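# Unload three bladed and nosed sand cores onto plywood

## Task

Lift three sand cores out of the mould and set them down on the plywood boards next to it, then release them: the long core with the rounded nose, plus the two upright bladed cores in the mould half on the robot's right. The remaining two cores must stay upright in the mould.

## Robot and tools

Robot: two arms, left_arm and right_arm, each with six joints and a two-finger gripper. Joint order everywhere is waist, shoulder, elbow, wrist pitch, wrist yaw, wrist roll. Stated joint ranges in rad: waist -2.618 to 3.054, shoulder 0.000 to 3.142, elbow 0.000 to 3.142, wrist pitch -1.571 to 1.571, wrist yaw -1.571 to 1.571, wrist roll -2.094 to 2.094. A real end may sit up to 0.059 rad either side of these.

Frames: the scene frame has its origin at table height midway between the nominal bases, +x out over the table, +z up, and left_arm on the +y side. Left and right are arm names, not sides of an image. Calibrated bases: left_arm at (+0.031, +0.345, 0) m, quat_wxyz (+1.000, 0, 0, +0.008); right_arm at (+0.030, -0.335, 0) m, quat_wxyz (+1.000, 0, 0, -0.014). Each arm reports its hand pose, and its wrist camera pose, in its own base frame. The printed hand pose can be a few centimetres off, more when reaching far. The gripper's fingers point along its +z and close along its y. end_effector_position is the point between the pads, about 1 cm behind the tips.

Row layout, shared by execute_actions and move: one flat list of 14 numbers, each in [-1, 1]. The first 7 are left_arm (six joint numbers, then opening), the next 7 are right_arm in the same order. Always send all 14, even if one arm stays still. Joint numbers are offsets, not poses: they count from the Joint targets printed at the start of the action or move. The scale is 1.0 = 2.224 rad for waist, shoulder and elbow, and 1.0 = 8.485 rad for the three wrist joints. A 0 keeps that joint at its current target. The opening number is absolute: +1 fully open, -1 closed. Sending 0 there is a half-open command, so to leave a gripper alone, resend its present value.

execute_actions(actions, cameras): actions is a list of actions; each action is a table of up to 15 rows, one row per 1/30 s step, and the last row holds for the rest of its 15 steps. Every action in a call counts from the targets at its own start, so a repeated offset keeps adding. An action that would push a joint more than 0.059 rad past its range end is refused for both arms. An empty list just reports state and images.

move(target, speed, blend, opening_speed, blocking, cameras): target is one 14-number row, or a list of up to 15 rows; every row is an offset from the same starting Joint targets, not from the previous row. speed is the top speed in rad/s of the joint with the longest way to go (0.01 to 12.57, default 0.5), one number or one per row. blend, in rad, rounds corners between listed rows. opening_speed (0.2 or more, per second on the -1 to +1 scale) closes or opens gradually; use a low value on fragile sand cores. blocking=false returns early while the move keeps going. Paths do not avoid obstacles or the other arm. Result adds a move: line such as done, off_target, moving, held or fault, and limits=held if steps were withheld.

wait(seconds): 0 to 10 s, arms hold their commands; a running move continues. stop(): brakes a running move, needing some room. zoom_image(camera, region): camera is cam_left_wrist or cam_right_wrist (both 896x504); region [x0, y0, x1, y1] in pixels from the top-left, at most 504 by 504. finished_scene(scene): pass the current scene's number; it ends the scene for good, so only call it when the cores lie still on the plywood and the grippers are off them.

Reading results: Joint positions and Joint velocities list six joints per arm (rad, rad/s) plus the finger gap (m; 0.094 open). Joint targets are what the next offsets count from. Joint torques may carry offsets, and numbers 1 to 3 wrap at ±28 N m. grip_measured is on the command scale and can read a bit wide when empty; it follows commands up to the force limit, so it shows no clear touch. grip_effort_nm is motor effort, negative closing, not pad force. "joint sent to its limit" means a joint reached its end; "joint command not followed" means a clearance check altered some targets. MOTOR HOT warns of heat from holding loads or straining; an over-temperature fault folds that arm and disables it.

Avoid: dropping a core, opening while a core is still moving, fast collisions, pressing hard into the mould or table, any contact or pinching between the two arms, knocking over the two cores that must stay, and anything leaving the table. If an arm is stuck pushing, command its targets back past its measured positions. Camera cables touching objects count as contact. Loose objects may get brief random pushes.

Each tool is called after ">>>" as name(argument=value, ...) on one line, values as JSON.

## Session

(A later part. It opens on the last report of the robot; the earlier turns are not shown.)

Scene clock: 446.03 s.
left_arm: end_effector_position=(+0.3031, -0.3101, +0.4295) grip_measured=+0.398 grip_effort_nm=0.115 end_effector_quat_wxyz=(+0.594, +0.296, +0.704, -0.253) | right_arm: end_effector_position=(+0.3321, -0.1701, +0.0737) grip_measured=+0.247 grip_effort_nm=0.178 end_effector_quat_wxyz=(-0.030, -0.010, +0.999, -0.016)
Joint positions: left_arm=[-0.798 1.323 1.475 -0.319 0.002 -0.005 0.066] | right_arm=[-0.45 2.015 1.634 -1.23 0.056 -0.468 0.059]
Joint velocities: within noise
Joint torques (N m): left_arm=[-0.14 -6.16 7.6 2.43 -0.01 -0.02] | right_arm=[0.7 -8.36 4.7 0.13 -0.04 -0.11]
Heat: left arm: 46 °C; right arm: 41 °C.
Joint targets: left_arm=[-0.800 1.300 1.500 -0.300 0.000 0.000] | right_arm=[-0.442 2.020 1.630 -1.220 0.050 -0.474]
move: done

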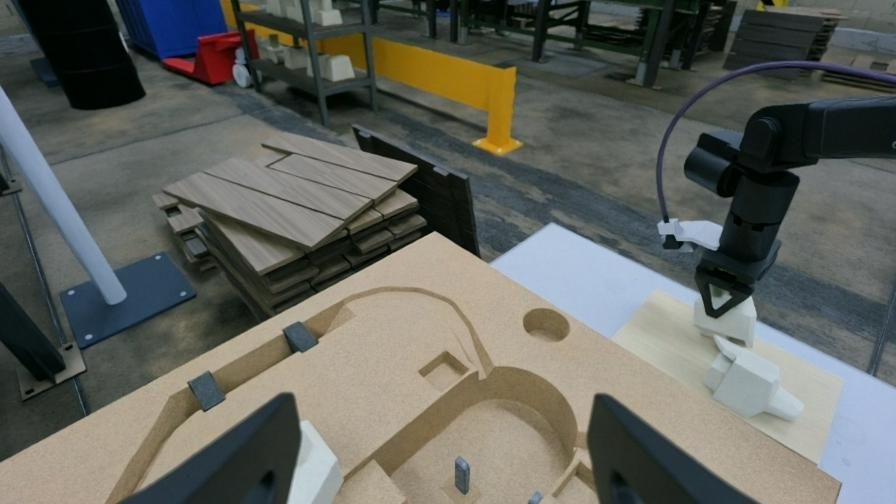

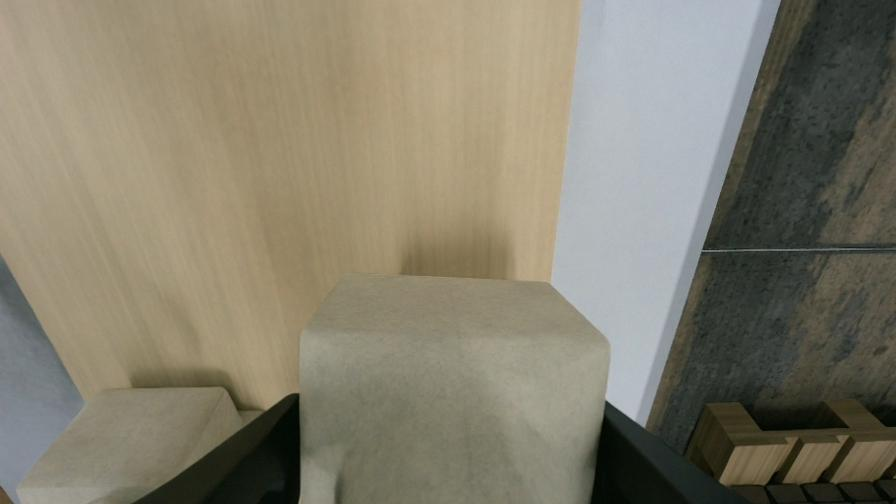

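>>> move(target=[0,0,0,0,0,0,0.4,0,0,0,0,0,0,0.32], opening_speed=0.2, cameras=["cam_left_wrist","cam_right_wrist"])

>>> zoom_image(camera="cam_left_wrist", region=[660, 260, 800, 390])

Scene clock: 451.33 s.
left_arm: end_effector_position=(+0.3031, -0.3101, +0.4295) grip_measured=+0.398 grip_effort_nm=0.110 end_effector_quat_wxyz=(+0.594, +0.296, +0.704, -0.253) | right_arm: end_effector_position=(+0.3321, -0.1701, +0.0737) grip_measured=+0.317 grip_effort_nm=0.183 end_effector_quat_wxyz=(-0.030, -0.010, +0.999, -0.016)
Joint positions: left_arm=[-0.798 1.323 1.475 -0.319 0.002 -0.005 0.066] | right_arm=[-0.45 2.015 1.634 -1.23 0.056 -0.468 0.062]
Joint velocities: within noise
Joint torques (N m): left_arm=[-0.12 -6.04 7.62 2.43 -0.01 0] | right_arm=[0.47 -8.39 4.71 0.13 -0.07 -0.11]
Heat: left arm: 46 °C; right arm: 41 °C.
Joint targets: left_arm=[-0.800 1.300 1.500 -0.300 0.000 0.000] | right_arm=[-0.442 2.020 1.630 -1.220 0.050 -0.474]
move: done

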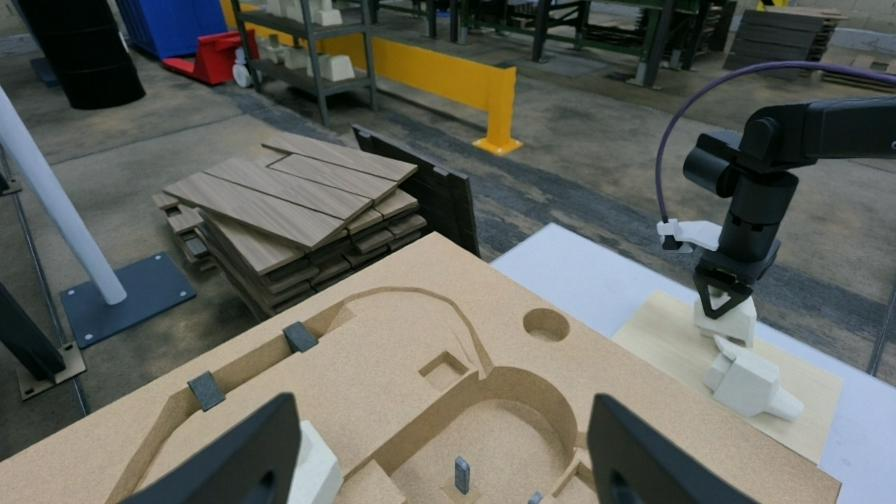

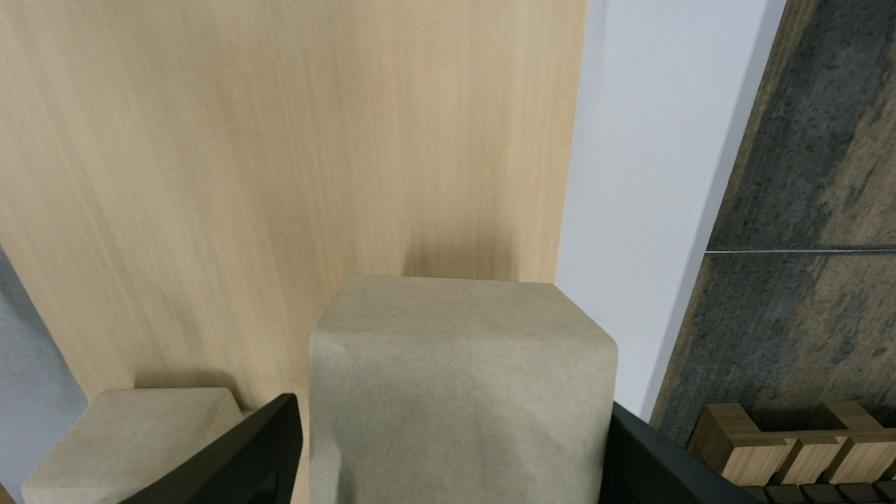

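Scaled by 3.600.

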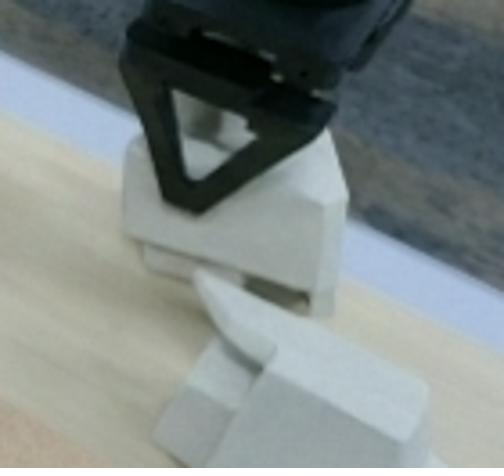

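>>> move(target=[[0,0,0,0,0,0,0.4,0,-0.009,0.08,-0.0224,0,0,0.45],[0,0,0,0,0,0,0.4,0,-0.1147,0.1012,-0.018,-0.0059,0.05,0.45]], speed=[0.15,0.3], cameras=["cam_left_wrist","cam_right_wrist"])

>>> zoom_image(camera="cam_left_wrist", region=[640, 240, 840, 420])

Scene clock: 487.87 s.
left_arm: end_effector_position=(+0.3031, -0.3101, +0.4295) grip_measured=+0.398 grip_effort_nm=0.120 end_effector_quat_wxyz=(+0.594, +0.296, +0.704, -0.253) | right_arm: end_effector_position=(+0.3371, -0.1630, +0.2021) grip_measured=+0.447 grip_effort_nm=0.183 end_effector_quat_wxyz=(+0.105, +0.194, +0.975, -0.031)
Joint positions: left_arm=[-0.798 1.323 1.475 -0.319 0.002 -0.005 0.066] | right_arm=[-0.45 1.792 1.827 -1.387 0.008 -0.057 0.068]
Joint velocities: within noise
Joint torques (N m): left_arm=[-0.17 -6.01 7.71 2.43 -0.02 -0.02] | right_arm=[0.59 -9.51 7.39 0.6 -0.08 0.01]
Heat: left arm: 47 °C; right arm: 43 °C.
Joint targets: left_arm=[-0.800 1.300 1.500 -0.300 0.000 0.000] | right_arm=[-0.442 1.765 1.855 -1.372 0.000 -0.050]
move: done

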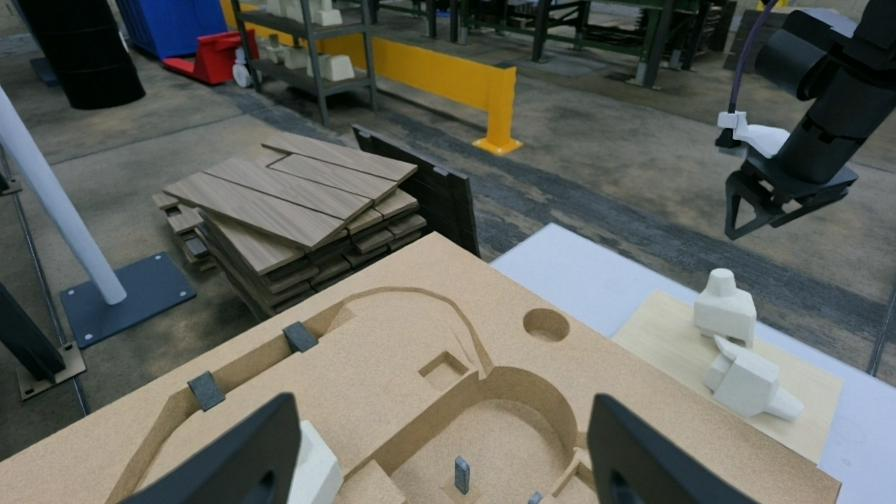

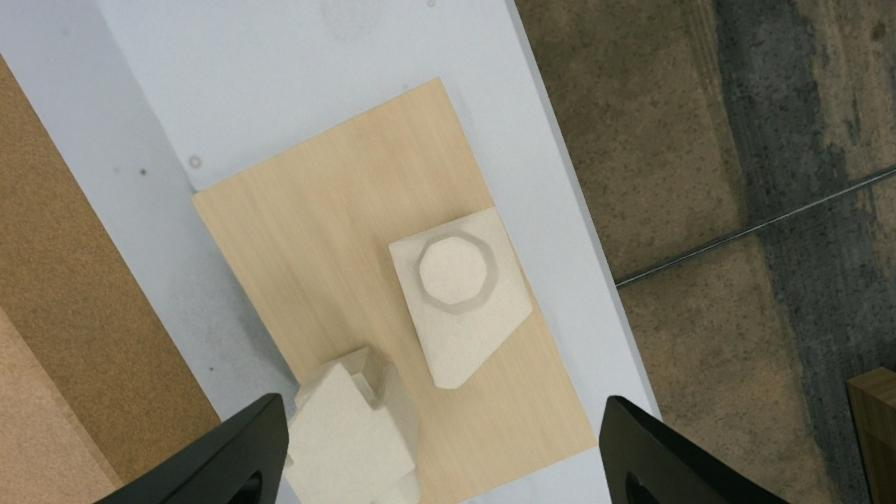

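Scaled by 2.520.

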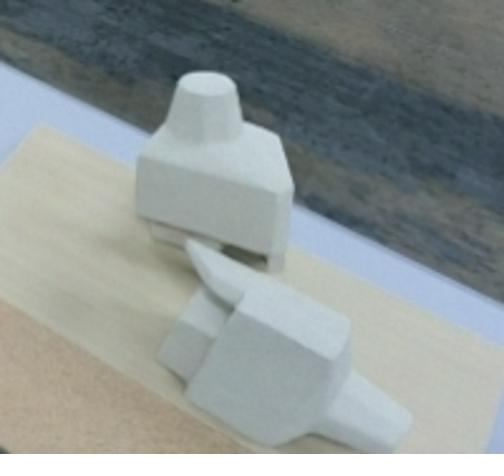

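>>> move(target=[0,0,0,0,0,0,0.4,-0.0737,-0.1057,-0.2455,0.0627,-0.033,-0.0554,0.5], speed=0.35, cameras=["cam_left_wrist","cam_right_wrist"])

>>> zoom_image(camera="cam_left_wrist", region=[640, 220, 860, 420])

Scene clock: 516.70 s.
left_arm: end_effector_position=(+0.3031, -0.3101, +0.4295) grip_measured=+0.398 grip_effort_nm=0.110 end_effector_quat_wxyz=(+0.594, +0.296, +0.704, -0.253) | right_arm: end_effector_position=(+0.3391, -0.1747, +0.1657) grip_measured=+0.497 grip_effort_nm=0.178 end_effector_quat_wxyz=(+0.262, +0.013, +0.965, -0.013)
Joint positions: left_arm=[-0.798 1.323 1.475 -0.319 0.002 -0.005 0.066] | right_arm=[-0.6 1.561 1.319 -0.862 -0.263 -0.511 0.07]
Joint velocities: within noise
Joint torques (N m): left_arm=[-0.21 -6.13 7.65 2.42 0 -0.01] | right_arm=[-0.68 -8.49 5.07 1.05 -0.28 -0.12]
Heat: left arm: 48 °C; right arm: 48 °C.
Joint targets: left_arm=[-0.800 1.300 1.500 -0.301 0.000 0.000] | right_arm=[-0.606 1.530 1.309 -0.840 -0.280 -0.520]
move: done

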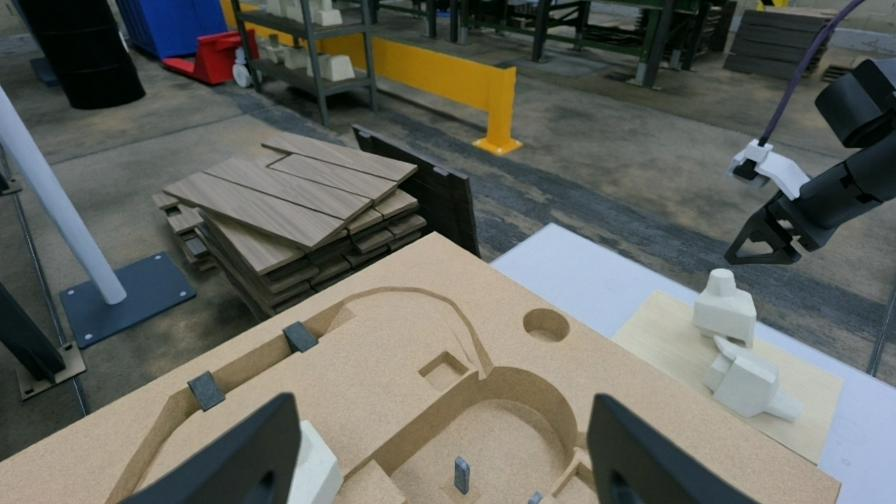

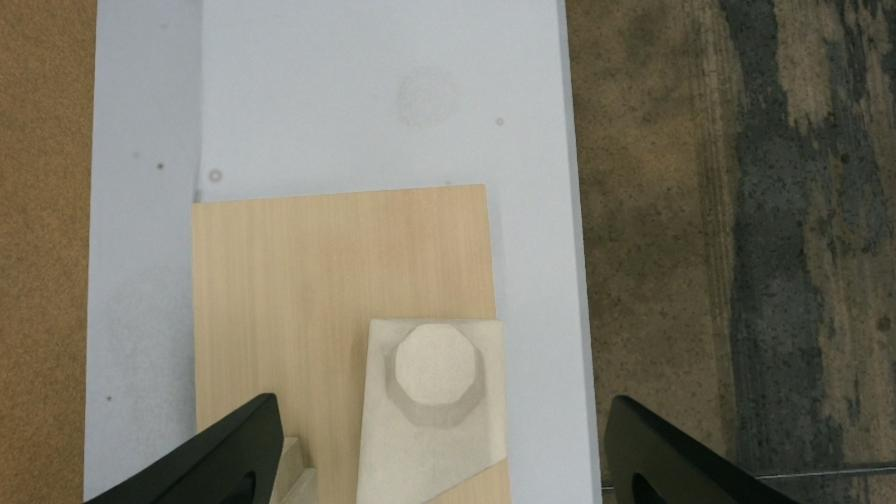

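Scaled by 2.291.

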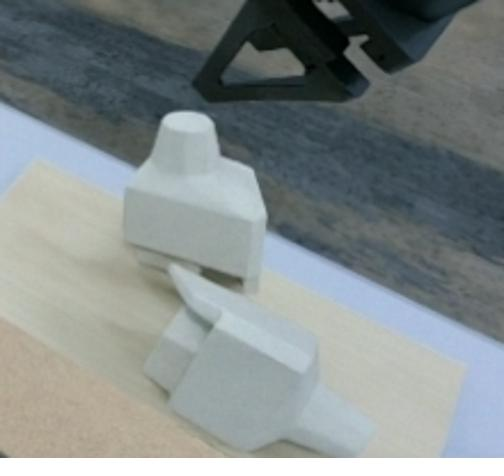

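>>> move(target=[0,0,0,0,0,0,0.4,0,0.0236,-0.0598,0.0200,0,0,0.42], speed=0.2, cameras=["cam_left_wrist","cam_right_wrist"])

>>> zoom_image(camera="cam_left_wrist", region=[640, 220, 860, 420])

Scene clock: 527.77 s.
left_arm: end_effector_position=(+0.3031, -0.3101, +0.4295) grip_measured=+0.398 grip_effort_nm=0.120 end_effector_quat_wxyz=(+0.594, +0.296, +0.704, -0.253) | right_arm: end_effector_position=(+0.3435, -0.1776, +0.1300) grip_measured=+0.423 grip_effort_nm=-0.134 end_effector_quat_wxyz=(+0.270, +0.011, +0.963, -0.017)
Joint positions: left_arm=[-0.798 1.323 1.475 -0.319 0.002 -0.005 0.066] | right_arm=[-0.6 1.577 1.184 -0.693 -0.264 -0.512 0.067]
Joint velocities: within noise
Joint torques (N m): left_arm=[-0.12 -5.98 7.64 2.43 0 0.01] | right_arm=[-0.55 -5.65 5.12 1.05 -0.27 -0.13]
Heat: left arm: 48 °C; right arm: 46 °C.
Joint targets: left_arm=[-0.800 1.300 1.500 -0.301 0.000 0.000] | right_arm=[-0.606 1.582 1.176 -0.670 -0.280 -0.520]
move: done

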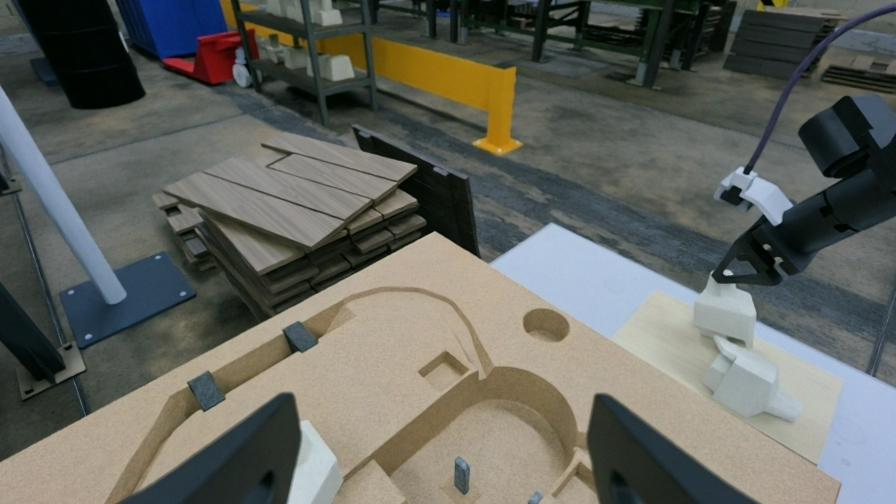

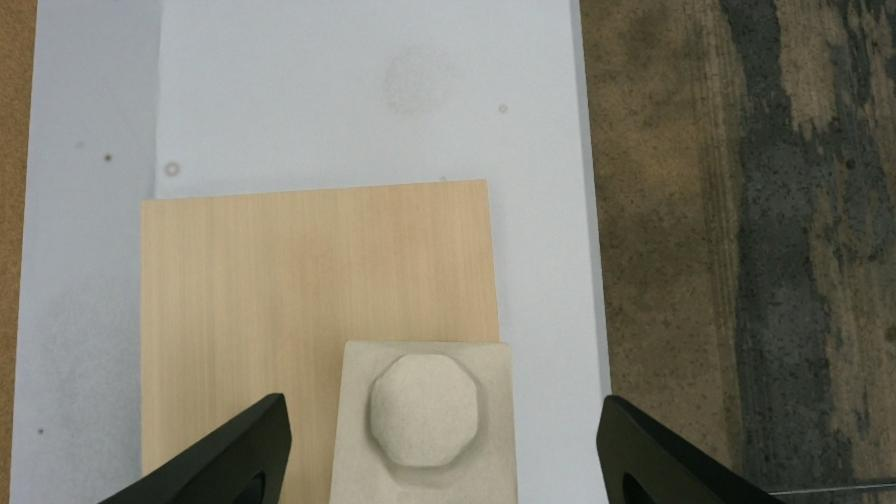

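Scaled by 2.291.

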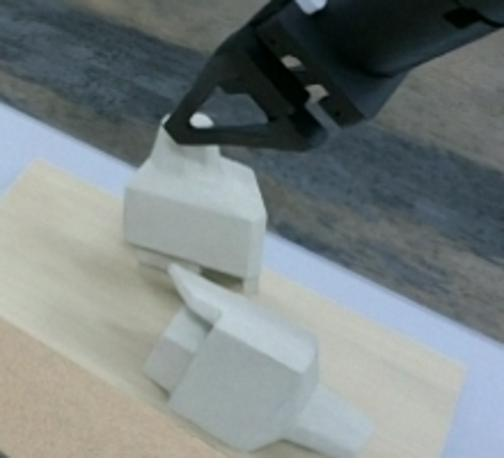

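>>> move(target=[0,0,0,0,0,0,0.4,0.006,0.0236,-0.0598,0.0200,0,0,0.42], speed=0.15, cameras=["cam_left_wrist","cam_right_wrist"])

>>> zoom_image(camera="cam_left_wrist", region=[640, 220, 860, 420])

Scene clock: 532.37 s.
left_arm: end_effector_position=(+0.3031, -0.3101, +0.4295) grip_measured=+0.398 grip_effort_nm=0.115 end_effector_quat_wxyz=(+0.594, +0.296, +0.704, -0.253) | right_arm: end_effector_position=(+0.3427, -0.1770, +0.0831) grip_measured=+0.423 grip_effort_nm=-0.129 end_effector_quat_wxyz=(+0.264, +0.012, +0.964, -0.013)
Joint positions: left_arm=[-0.798 1.323 1.475 -0.319 0.002 -0.005 0.066] | right_arm=[-0.6 1.627 1.052 -0.525 -0.264 -0.512 0.067]
Joint velocities: within noise
Joint torques (N m): left_arm=[-0.16 -6.09 7.68 2.41 0.01 0] | right_arm=[0.58 -5.68 4.85 1 -0.28 -0.12]
Heat: left arm: 48 °C; right arm: 44 °C.
Joint targets: left_arm=[-0.800 1.300 1.500 -0.301 0.000 0.000] | right_arm=[-0.593 1.635 1.043 -0.501 -0.280 -0.520]
move: done

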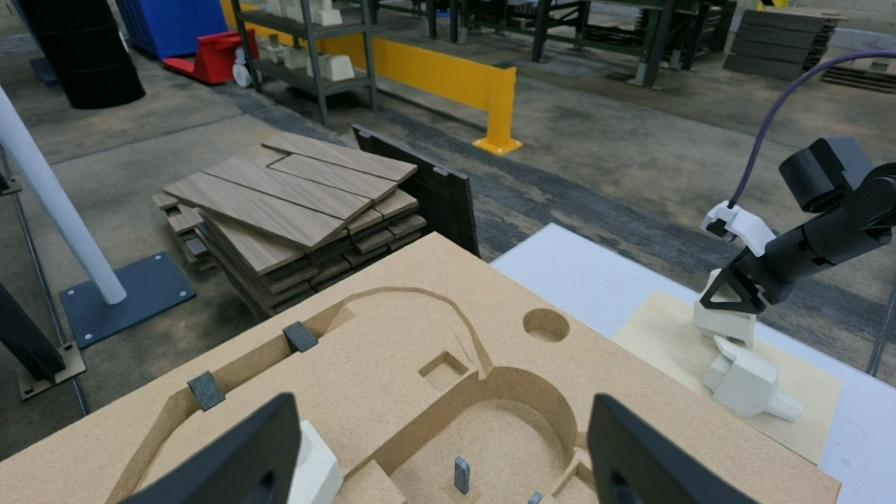

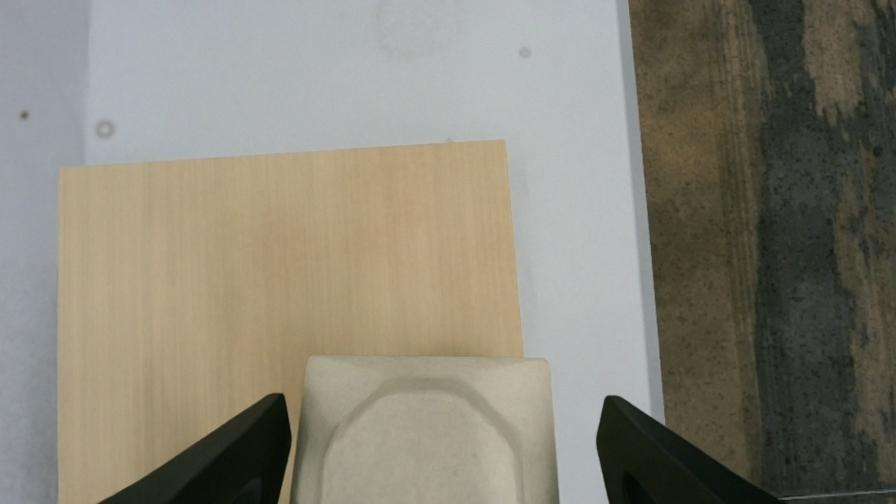

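Scaled by 2.291.

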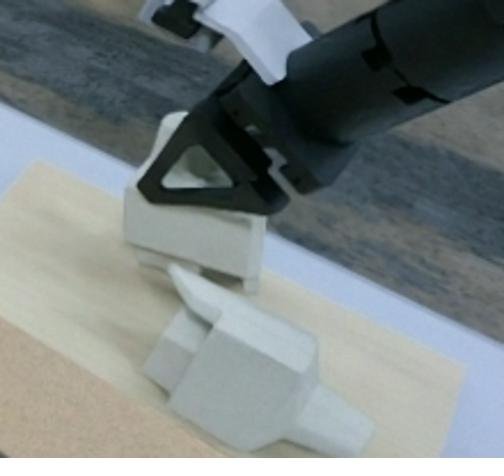

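>>> move(target=[0,0,0,0,0,0,0.4,0.007,-0.0337,-0.030,0.005,0,0,0.42], speed=0.1, cameras=["cam_left_wrist","cam_right_wrist"])

>>> zoom_image(camera="cam_left_wrist", region=[640, 220, 860, 420])

Scene clock: 540.67 s.
left_arm: end_effector_position=(+0.3031, -0.3101, +0.4295) grip_measured=+0.398 grip_effort_nm=0.115 end_effector_quat_wxyz=(+0.594, +0.296, +0.704, -0.253) | right_arm: end_effector_position=(+0.3377, -0.1669, +0.0793) grip_measured=+0.423 grip_effort_nm=-0.125 end_effector_quat_wxyz=(+0.270, +0.003, +0.963, -0.016)
Joint positions: left_arm=[-0.798 1.323 1.475 -0.319 0.002 -0.005 0.066] | right_arm=[-0.585 1.588 0.987 -0.483 -0.264 -0.512 0.067]
Joint velocities: within noise
Joint torques (N m): left_arm=[-0.09 -6.04 7.68 2.42 0 0.02] | right_arm=[0.64 -8.24 4.72 1.08 -0.27 -0.12]
Heat: left arm: 48 °C; right arm: 42 °C.
Joint targets: left_arm=[-0.800 1.300 1.500 -0.301 0.000 0.000] | right_arm=[-0.577 1.560 0.976 -0.458 -0.280 -0.520]
move: done

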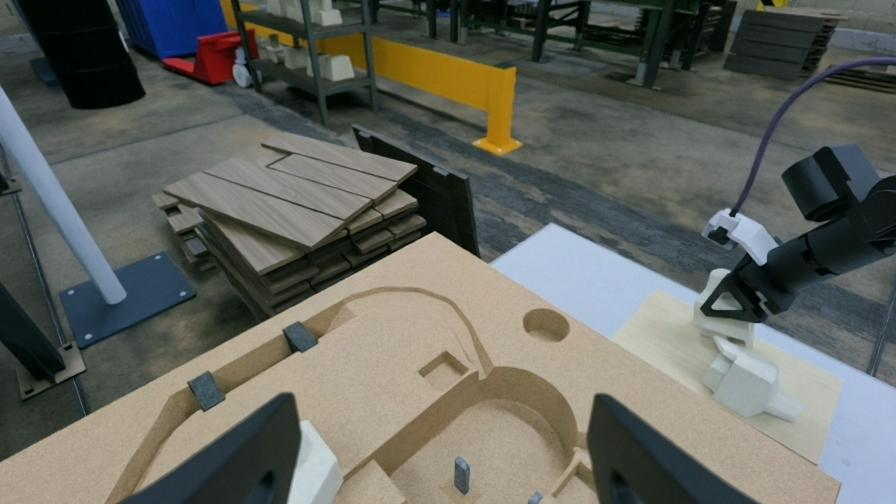

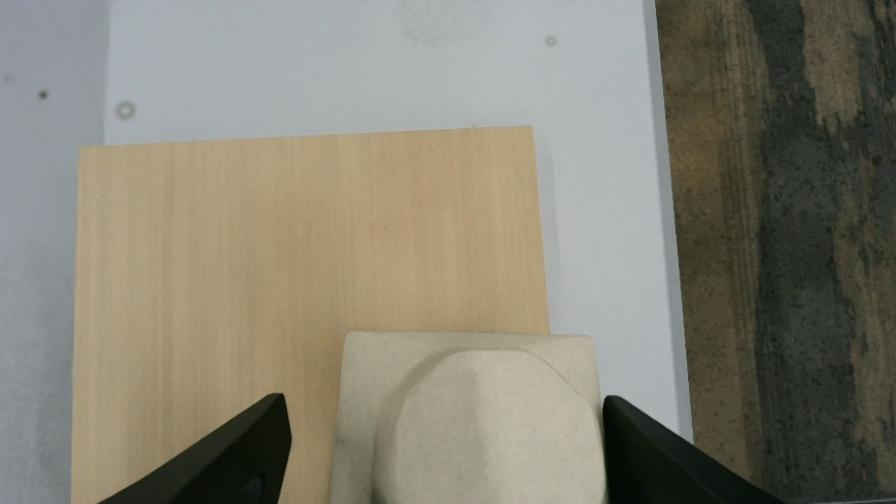

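Scaled by 2.291.

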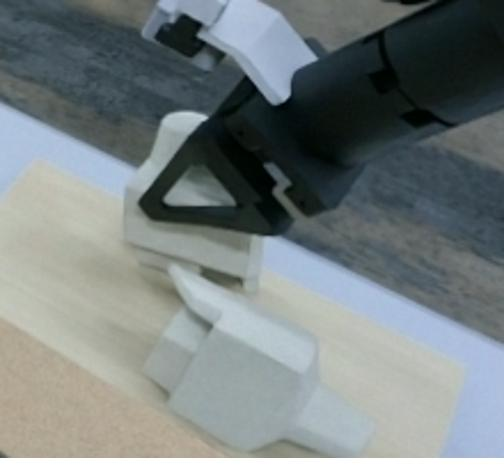

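>>> move(target=[0,0,0,0,0,0,0.4,-0.0103,0,0,0,0,0,0.42], speed=0.1, cameras=[])

>>> move(target=[0,0,0,0,0,0,0.4,0,0,0,0,0,0,0.2], opening_speed=0.2, cameras=["cam_right_wrist"])

Scene clock: 545.43 s.
left_arm: end_effector_position=(+0.3031, -0.3101, +0.4295) grip_measured=+0.398 grip_effort_nm=0.115 end_effector_quat_wxyz=(+0.594, +0.296, +0.704, -0.253) | right_arm: end_effector_position=(+0.3366, -0.1695, +0.0794) grip_measured=+0.423 grip_effort_nm=-0.129 end_effector_quat_wxyz=(+0.271, +0.007, +0.963, -0.017)
Joint positions: left_arm=[-0.798 1.323 1.475 -0.319 0.002 -0.005 0.066] | right_arm=[-0.593 1.588 0.987 -0.482 -0.264 -0.512 0.067]
Joint velocities: within noise
Joint torques (N m): left_arm=[-0.02 -6.09 7.69 2.44 0 0] | right_arm=[-0.64 -8.23 4.75 1.07 -0.28 -0.12]
Heat: left arm: 48 °C; right arm: 42 °C.
Joint targets: left_arm=[-0.800 1.300 1.500 -0.301 0.000 0.000] | right_arm=[-0.600 1.560 0.976 -0.458 -0.280 -0.520]
move: done
No camera images: "cameras" was empty.

Scene clock: 546.73 s.
left_arm: end_effector_position=(+0.3031, -0.3101, +0.4295) grip_measured=+0.398 grip_effort_nm=0.115 end_effector_quat_wxyz=(+0.594, +0.296, +0.704, -0.253) | right_arm: end_effector_position=(+0.3372, -0.1700, +0.0798) grip_measured=+0.203 grip_effort_nm=-0.129 end_effector_quat_wxyz=(+0.272, +0.007, +0.962, -0.018)
Joint positions: left_arm=[-0.798 1.323 1.475 -0.319 0.002 -0.005 0.066] | right_arm=[-0.593 1.588 0.987 -0.478 -0.264 -0.513 0.057]
Joint velocities: within noise
Joint torques (N m): left_arm=[-0.08 -6.02 7.73 2.42 0 -0.01] | right_arm=[-0.66 -8.21 4.74 1.04 -0.28 -0.12]
Heat: left arm: 48 °C; right arm: 42 °C.
Joint targets: left_arm=[-0.800 1.300 1.500 -0.301 0.000 0.000] | right_arm=[-0.600 1.560 0.976 -0.458 -0.280 -0.520]
move: done
Images, in order (width x height): cam_right_wrist 896x504.

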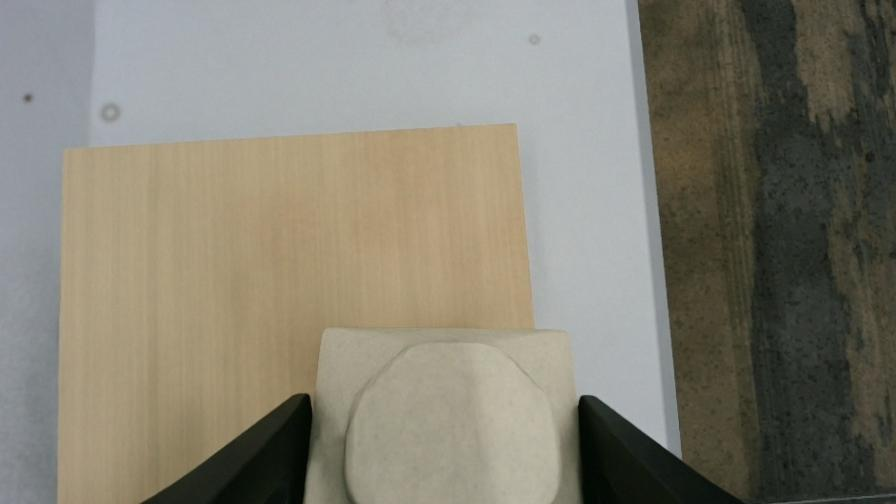

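>>> move(target=[0,0,0,0,0,0,0.4,0,0,0,0,0,0,0.05], opening_speed=0.2, cameras=[])

>>> move(target=[[0,0,0,0,0,0,0.4,0,0,0.1124,-0.0295,0,0,0.05],[0,0,0,0,0,0,0.4,0.0755,0.2563,0.4312,-0.1305,0.0454,0.0077,0.05]], speed=[0.15,0.25], cameras=["cam_right_wrist","cam_left_wrist"])

>>> zoom_image(camera="cam_left_wrist", region=[640, 220, 860, 420])

Scene clock: 559.83 s.
left_arm: end_effector_position=(+0.3031, -0.3101, +0.4296) grip_measured=+0.398 grip_effort_nm=0.115 end_effector_quat_wxyz=(+0.594, +0.296, +0.704, -0.253) | right_arm: end_effector_position=(+0.3373, -0.1700, +0.0798) grip_measured=+0.153 grip_effort_nm=-1.004 end_effector_quat_wxyz=(+0.272, +0.006, +0.962, -0.018)
Joint positions: left_arm=[-0.798 1.323 1.475 -0.319 0.002 -0.005 0.066] | right_arm=[-0.593 1.588 0.987 -0.478 -0.264 -0.513 0.054]
Joint velocities: within noise
Joint torques (N m): left_arm=[-0.1 -6.05 7.71 2.43 -0.01 -0.02] | right_arm=[-0.66 -8.24 4.75 1.04 -0.27 -0.11]
Heat: left arm: 48 °C; right arm: 42 °C.
Joint targets: left_arm=[-0.800 1.300 1.500 -0.300 0.000 0.000] | right_arm=[-0.600 1.560 0.976 -0.458 -0.280 -0.520]
move: done
No camera images: "cameras" was empty.

Scene clock: 565.57 s.
left_arm: end_effector_position=(+0.3031, -0.3101, +0.4296) grip_measured=+0.398 grip_effort_nm=0.115 end_effector_quat_wxyz=(+0.594, +0.296, +0.704, -0.253) | right_arm: end_effector_position=(+0.3246, -0.1688, +0.1017) grip_measured=+0.153 grip_effort_nm=-1.009 end_effector_quat_wxyz=(-0.103, -0.015, +0.995, +0.000)
Joint positions: left_arm=[-0.798 1.323 1.475 -0.319 0.002 -0.005 0.066] | right_arm=[-0.439 2.128 1.897 -1.527 0.089 -0.461 0.054]
Joint velocities: within noise
Joint torques (N m): left_arm=[-0.2 -6.11 7.68 2.42 -0.01 0] | right_arm=[0.54 -9.26 7.9 -0.56 0.19 0.03]
Heat: left arm: 48 °C; right arm: 42 °C.
Joint targets: left_arm=[-0.800 1.300 1.500 -0.300 0.000 0.000] | right_arm=[-0.432 2.130 1.935 -1.566 0.105 -0.455]
move: off_target (right_arm); right_arm: the elbow is farthest, 0.038 rad from its target

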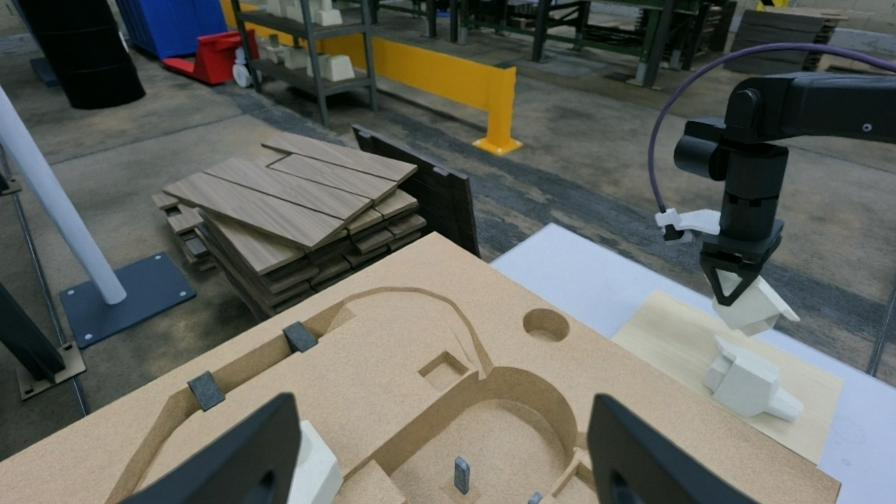

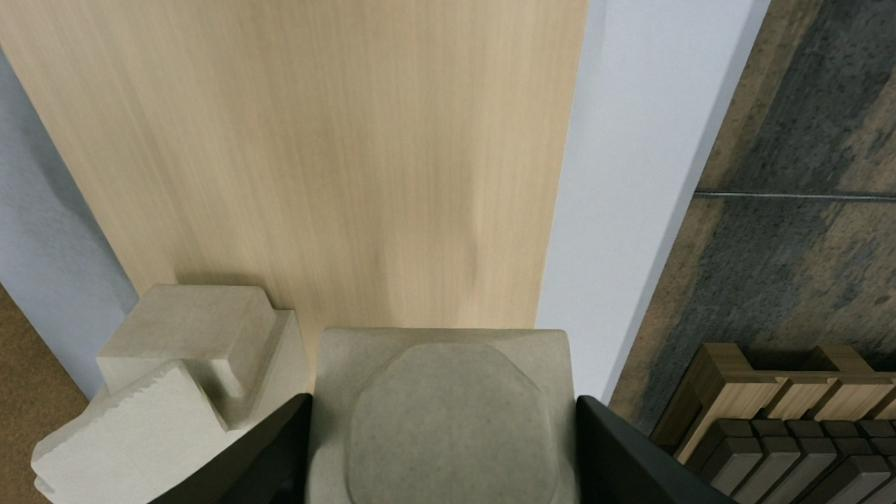

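Scaled by 2.291.

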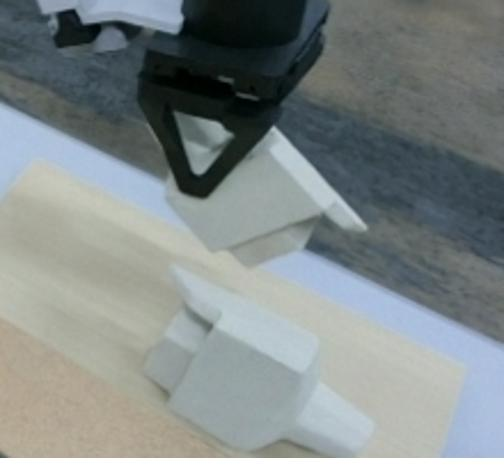

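>>> execute_actions(actions=[])

Scene clock: 580.53 s.
left_arm: end_effector_position=(+0.3031, -0.3101, +0.4296) grip_measured=+0.398 grip_effort_nm=0.120 end_effector_quat_wxyz=(+0.594, +0.296, +0.704, -0.253) | right_arm: end_effector_position=(+0.3242, -0.1688, +0.1018) grip_measured=+0.153 grip_effort_nm=-0.999 end_effector_quat_wxyz=(-0.104, -0.015, +0.994, +0.000)
Joint positions: left_arm=[-0.798 1.323 1.475 -0.319 0.002 -0.005 0.066] | right_arm=[-0.439 2.128 1.897 -1.528 0.09 -0.46 0.054]
Joint velocities: within noise
Joint torques (N m): left_arm=[-0.06 -6.13 7.77 2.43 0.02 0.01] | right_arm=[0.54 -9.24 7.88 -0.55 0.18 0.03]
Heat: left arm: 49 °C; right arm: 45 °C.
Joint targets: left_arm=[-0.800 1.300 1.500 -0.300 0.000 0.000] | right_arm=[-0.432 2.130 1.935 -1.566 0.105 -0.454]
Tool commands: left_gripper/opening=+0.4 right_gripper/opening=+0.05

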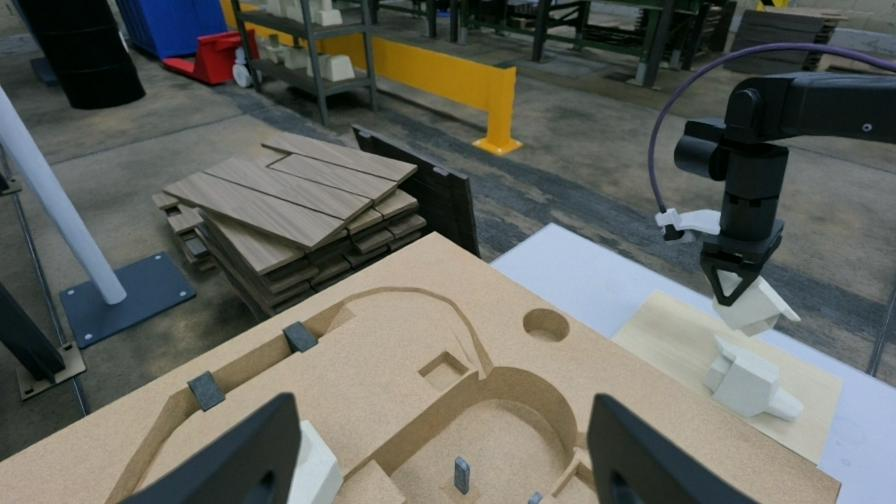

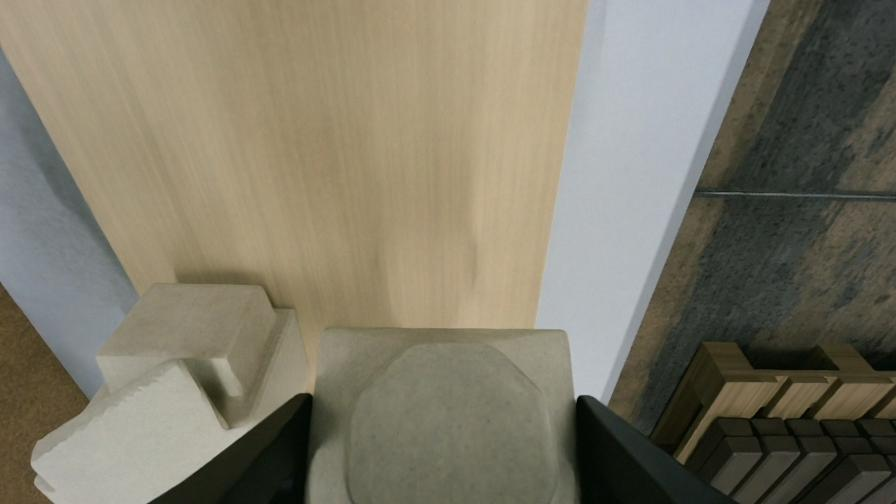

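>>> move(target=[0,0,0,0,0,0,0.4,0,-0.018,-0.0674,0.0131,0,0,0.05], speed=0.15)

Scene clock: 589.17 s.
left_arm: end_effector_position=(+0.3031, -0.3101, +0.4296) grip_measured=+0.398 grip_effort_nm=0.110 end_effector_quat_wxyz=(+0.594, +0.296, +0.704, -0.253) | right_arm: end_effector_position=(+0.3173, -0.1656, +0.0757) grip_measured=+0.153 grip_effort_nm=-1.009 end_effector_quat_wxyz=(-0.116, -0.015, +0.993, +0.006)
Joint positions: left_arm=[-0.798 1.323 1.475 -0.319 0.002 -0.005 0.066] | right_arm=[-0.439 2.128 1.788 -1.445 0.09 -0.46 0.054]
Joint velocities: within noise
Joint torques (N m): left_arm=[-0.12 -6.15 7.72 2.43 -0.02 0.01] | right_arm=[0.54 -12.48 4.56 -0.34 0.18 0.02]
Heat: left arm: 49 °C; right arm: 47 °C.
Joint targets: left_arm=[-0.800 1.300 1.500 -0.300 0.000 0.000] | right_arm=[-0.432 2.090 1.785 -1.455 0.105 -0.454]
move: off_target (right_arm); right_arm: the shoulder is farthest, 0.038 rad from its target

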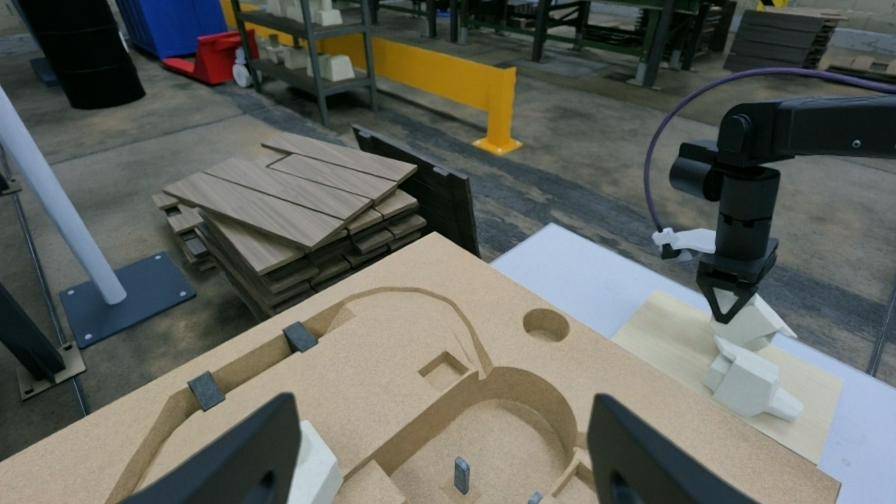

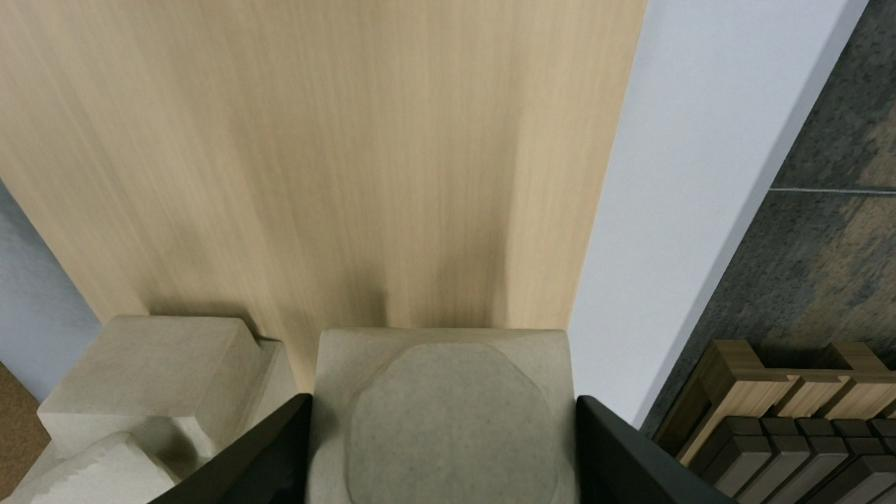

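>>> move(target=[0,0,0,0,0,0,0.4,0,0,-0.016,0.0047,0,0,0.05], speed=0.06)

>>> zoom_image(camera="cam_left_wrist", region=[640, 220, 860, 420])

Scene clock: 592.10 s.
left_arm: end_effector_position=(+0.3031, -0.3101, +0.4296) grip_measured=+0.398 grip_effort_nm=0.125 end_effector_quat_wxyz=(+0.594, +0.296, +0.704, -0.253) | right_arm: end_effector_position=(+0.3174, -0.1657, +0.0667) grip_measured=+0.153 grip_effort_nm=-0.994 end_effector_quat_wxyz=(-0.114, -0.015, +0.993, +0.005)
Joint positions: left_arm=[-0.798 1.323 1.475 -0.319 0.002 -0.005 0.066] | right_arm=[-0.439 2.128 1.753 -1.406 0.09 -0.46 0.054]
Joint velocities: within noise
Joint torques (N m): left_arm=[-0.17 -6.02 7.75 2.41 0 0.01] | right_arm=[0.54 -12.48 4.48 -0.31 0.18 0.03]
Heat: left arm: 49 °C; right arm: 49 °C.
Joint targets: left_arm=[-0.800 1.300 1.500 -0.300 0.000 0.000] | right_arm=[-0.432 2.090 1.749 -1.415 0.105 -0.454]
move: off_target (right_arm); right_arm: the shoulder is farthest, 0.038 rad from its target

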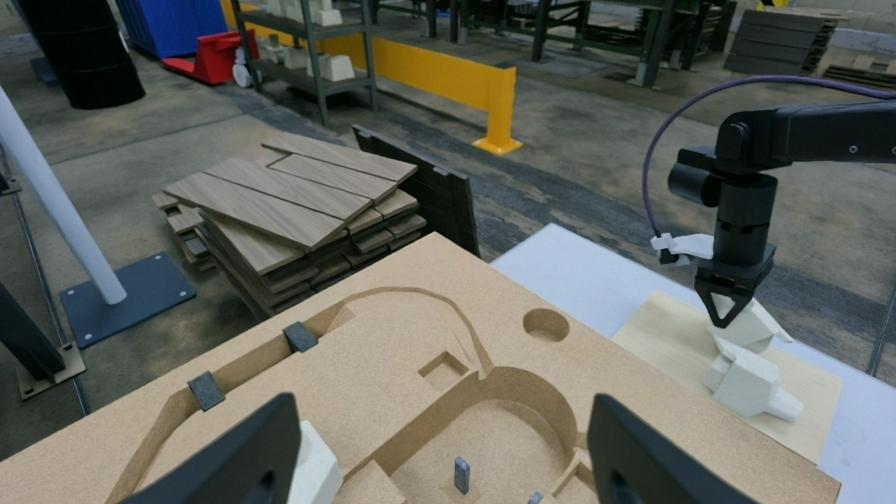

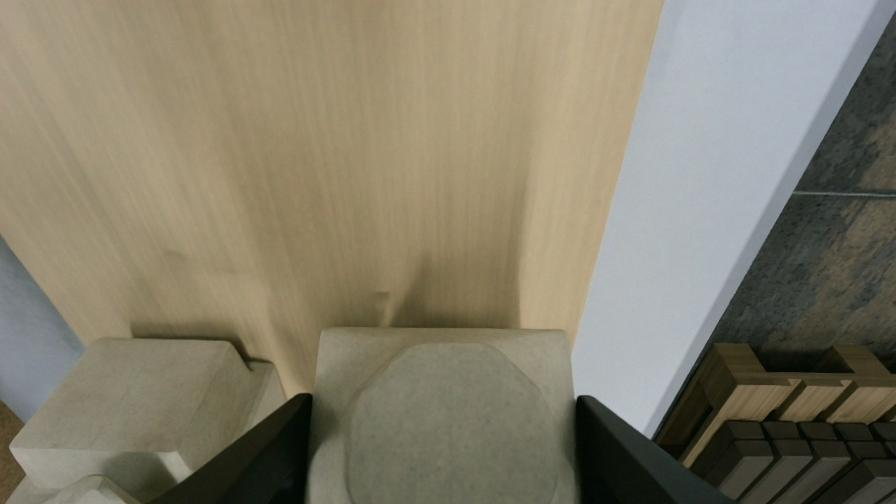

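Scaled by 2.291.

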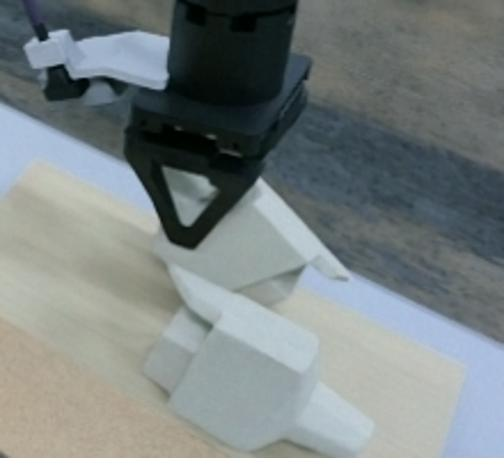

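>>> move(target=[0,0,0,0,0,0,0.4,0,0,-0.011,0.0032,0,0,0.05], speed=0.06)

>>> zoom_image(camera="cam_left_wrist", region=[640, 220, 860, 420])

Scene clock: 596.07 s.
left_arm: end_effector_position=(+0.3031, -0.3101, +0.4296) grip_measured=+0.398 grip_effort_nm=0.120 end_effector_quat_wxyz=(+0.594, +0.296, +0.704, -0.253) | right_arm: end_effector_position=(+0.3164, -0.1653, +0.0619) grip_measured=+0.153 grip_effort_nm=-1.009 end_effector_quat_wxyz=(-0.115, -0.015, +0.993, +0.005)
Joint positions: left_arm=[-0.798 1.323 1.475 -0.319 0.002 -0.005 0.066] | right_arm=[-0.439 2.128 1.734 -1.388 0.091 -0.459 0.054]
Joint velocities: within noise
Joint torques (N m): left_arm=[-0.13 -6.08 7.66 2.42 -0.02 0.02] | right_arm=[0.54 -12.46 4.1 -0.23 0.16 0.05]
Heat: left arm: 49 °C; right arm: 51 °C.
Joint targets: left_arm=[-0.800 1.300 1.500 -0.300 0.000 0.000] | right_arm=[-0.432 2.090 1.725 -1.387 0.105 -0.455]
move: off_target (right_arm); right_arm: the shoulder is farthest, 0.038 rad from its target

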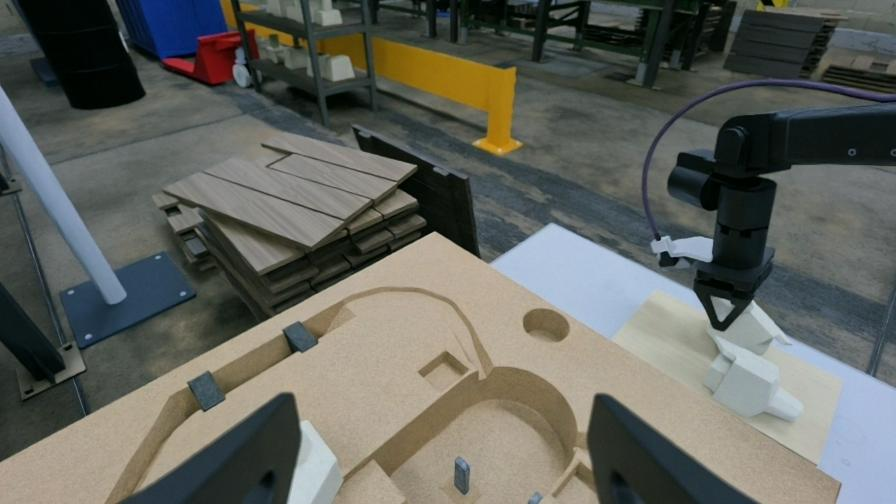

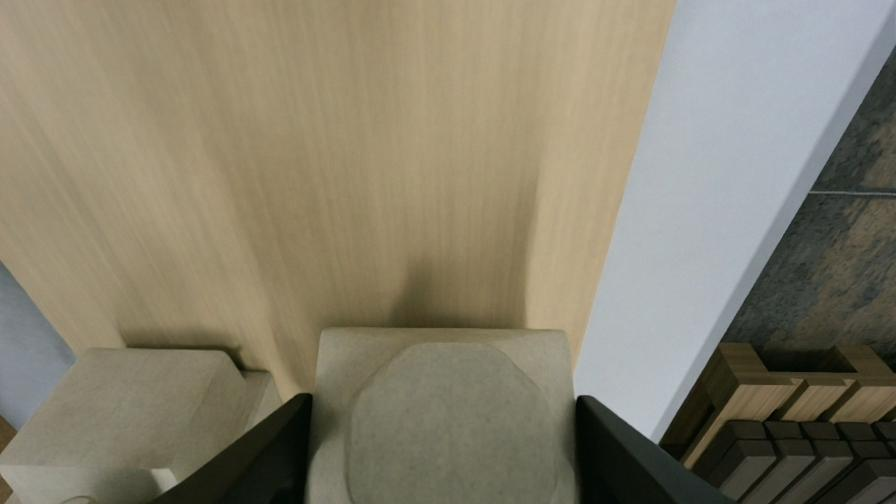

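Scaled by 2.291.

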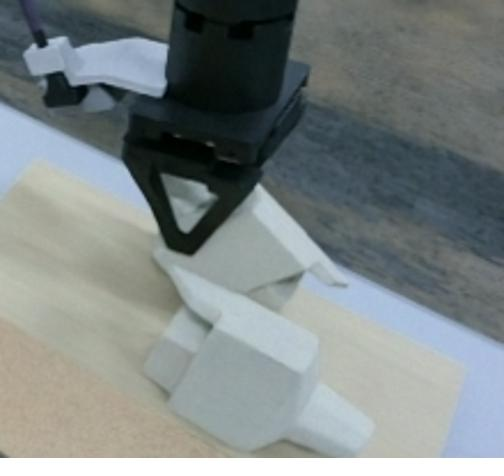

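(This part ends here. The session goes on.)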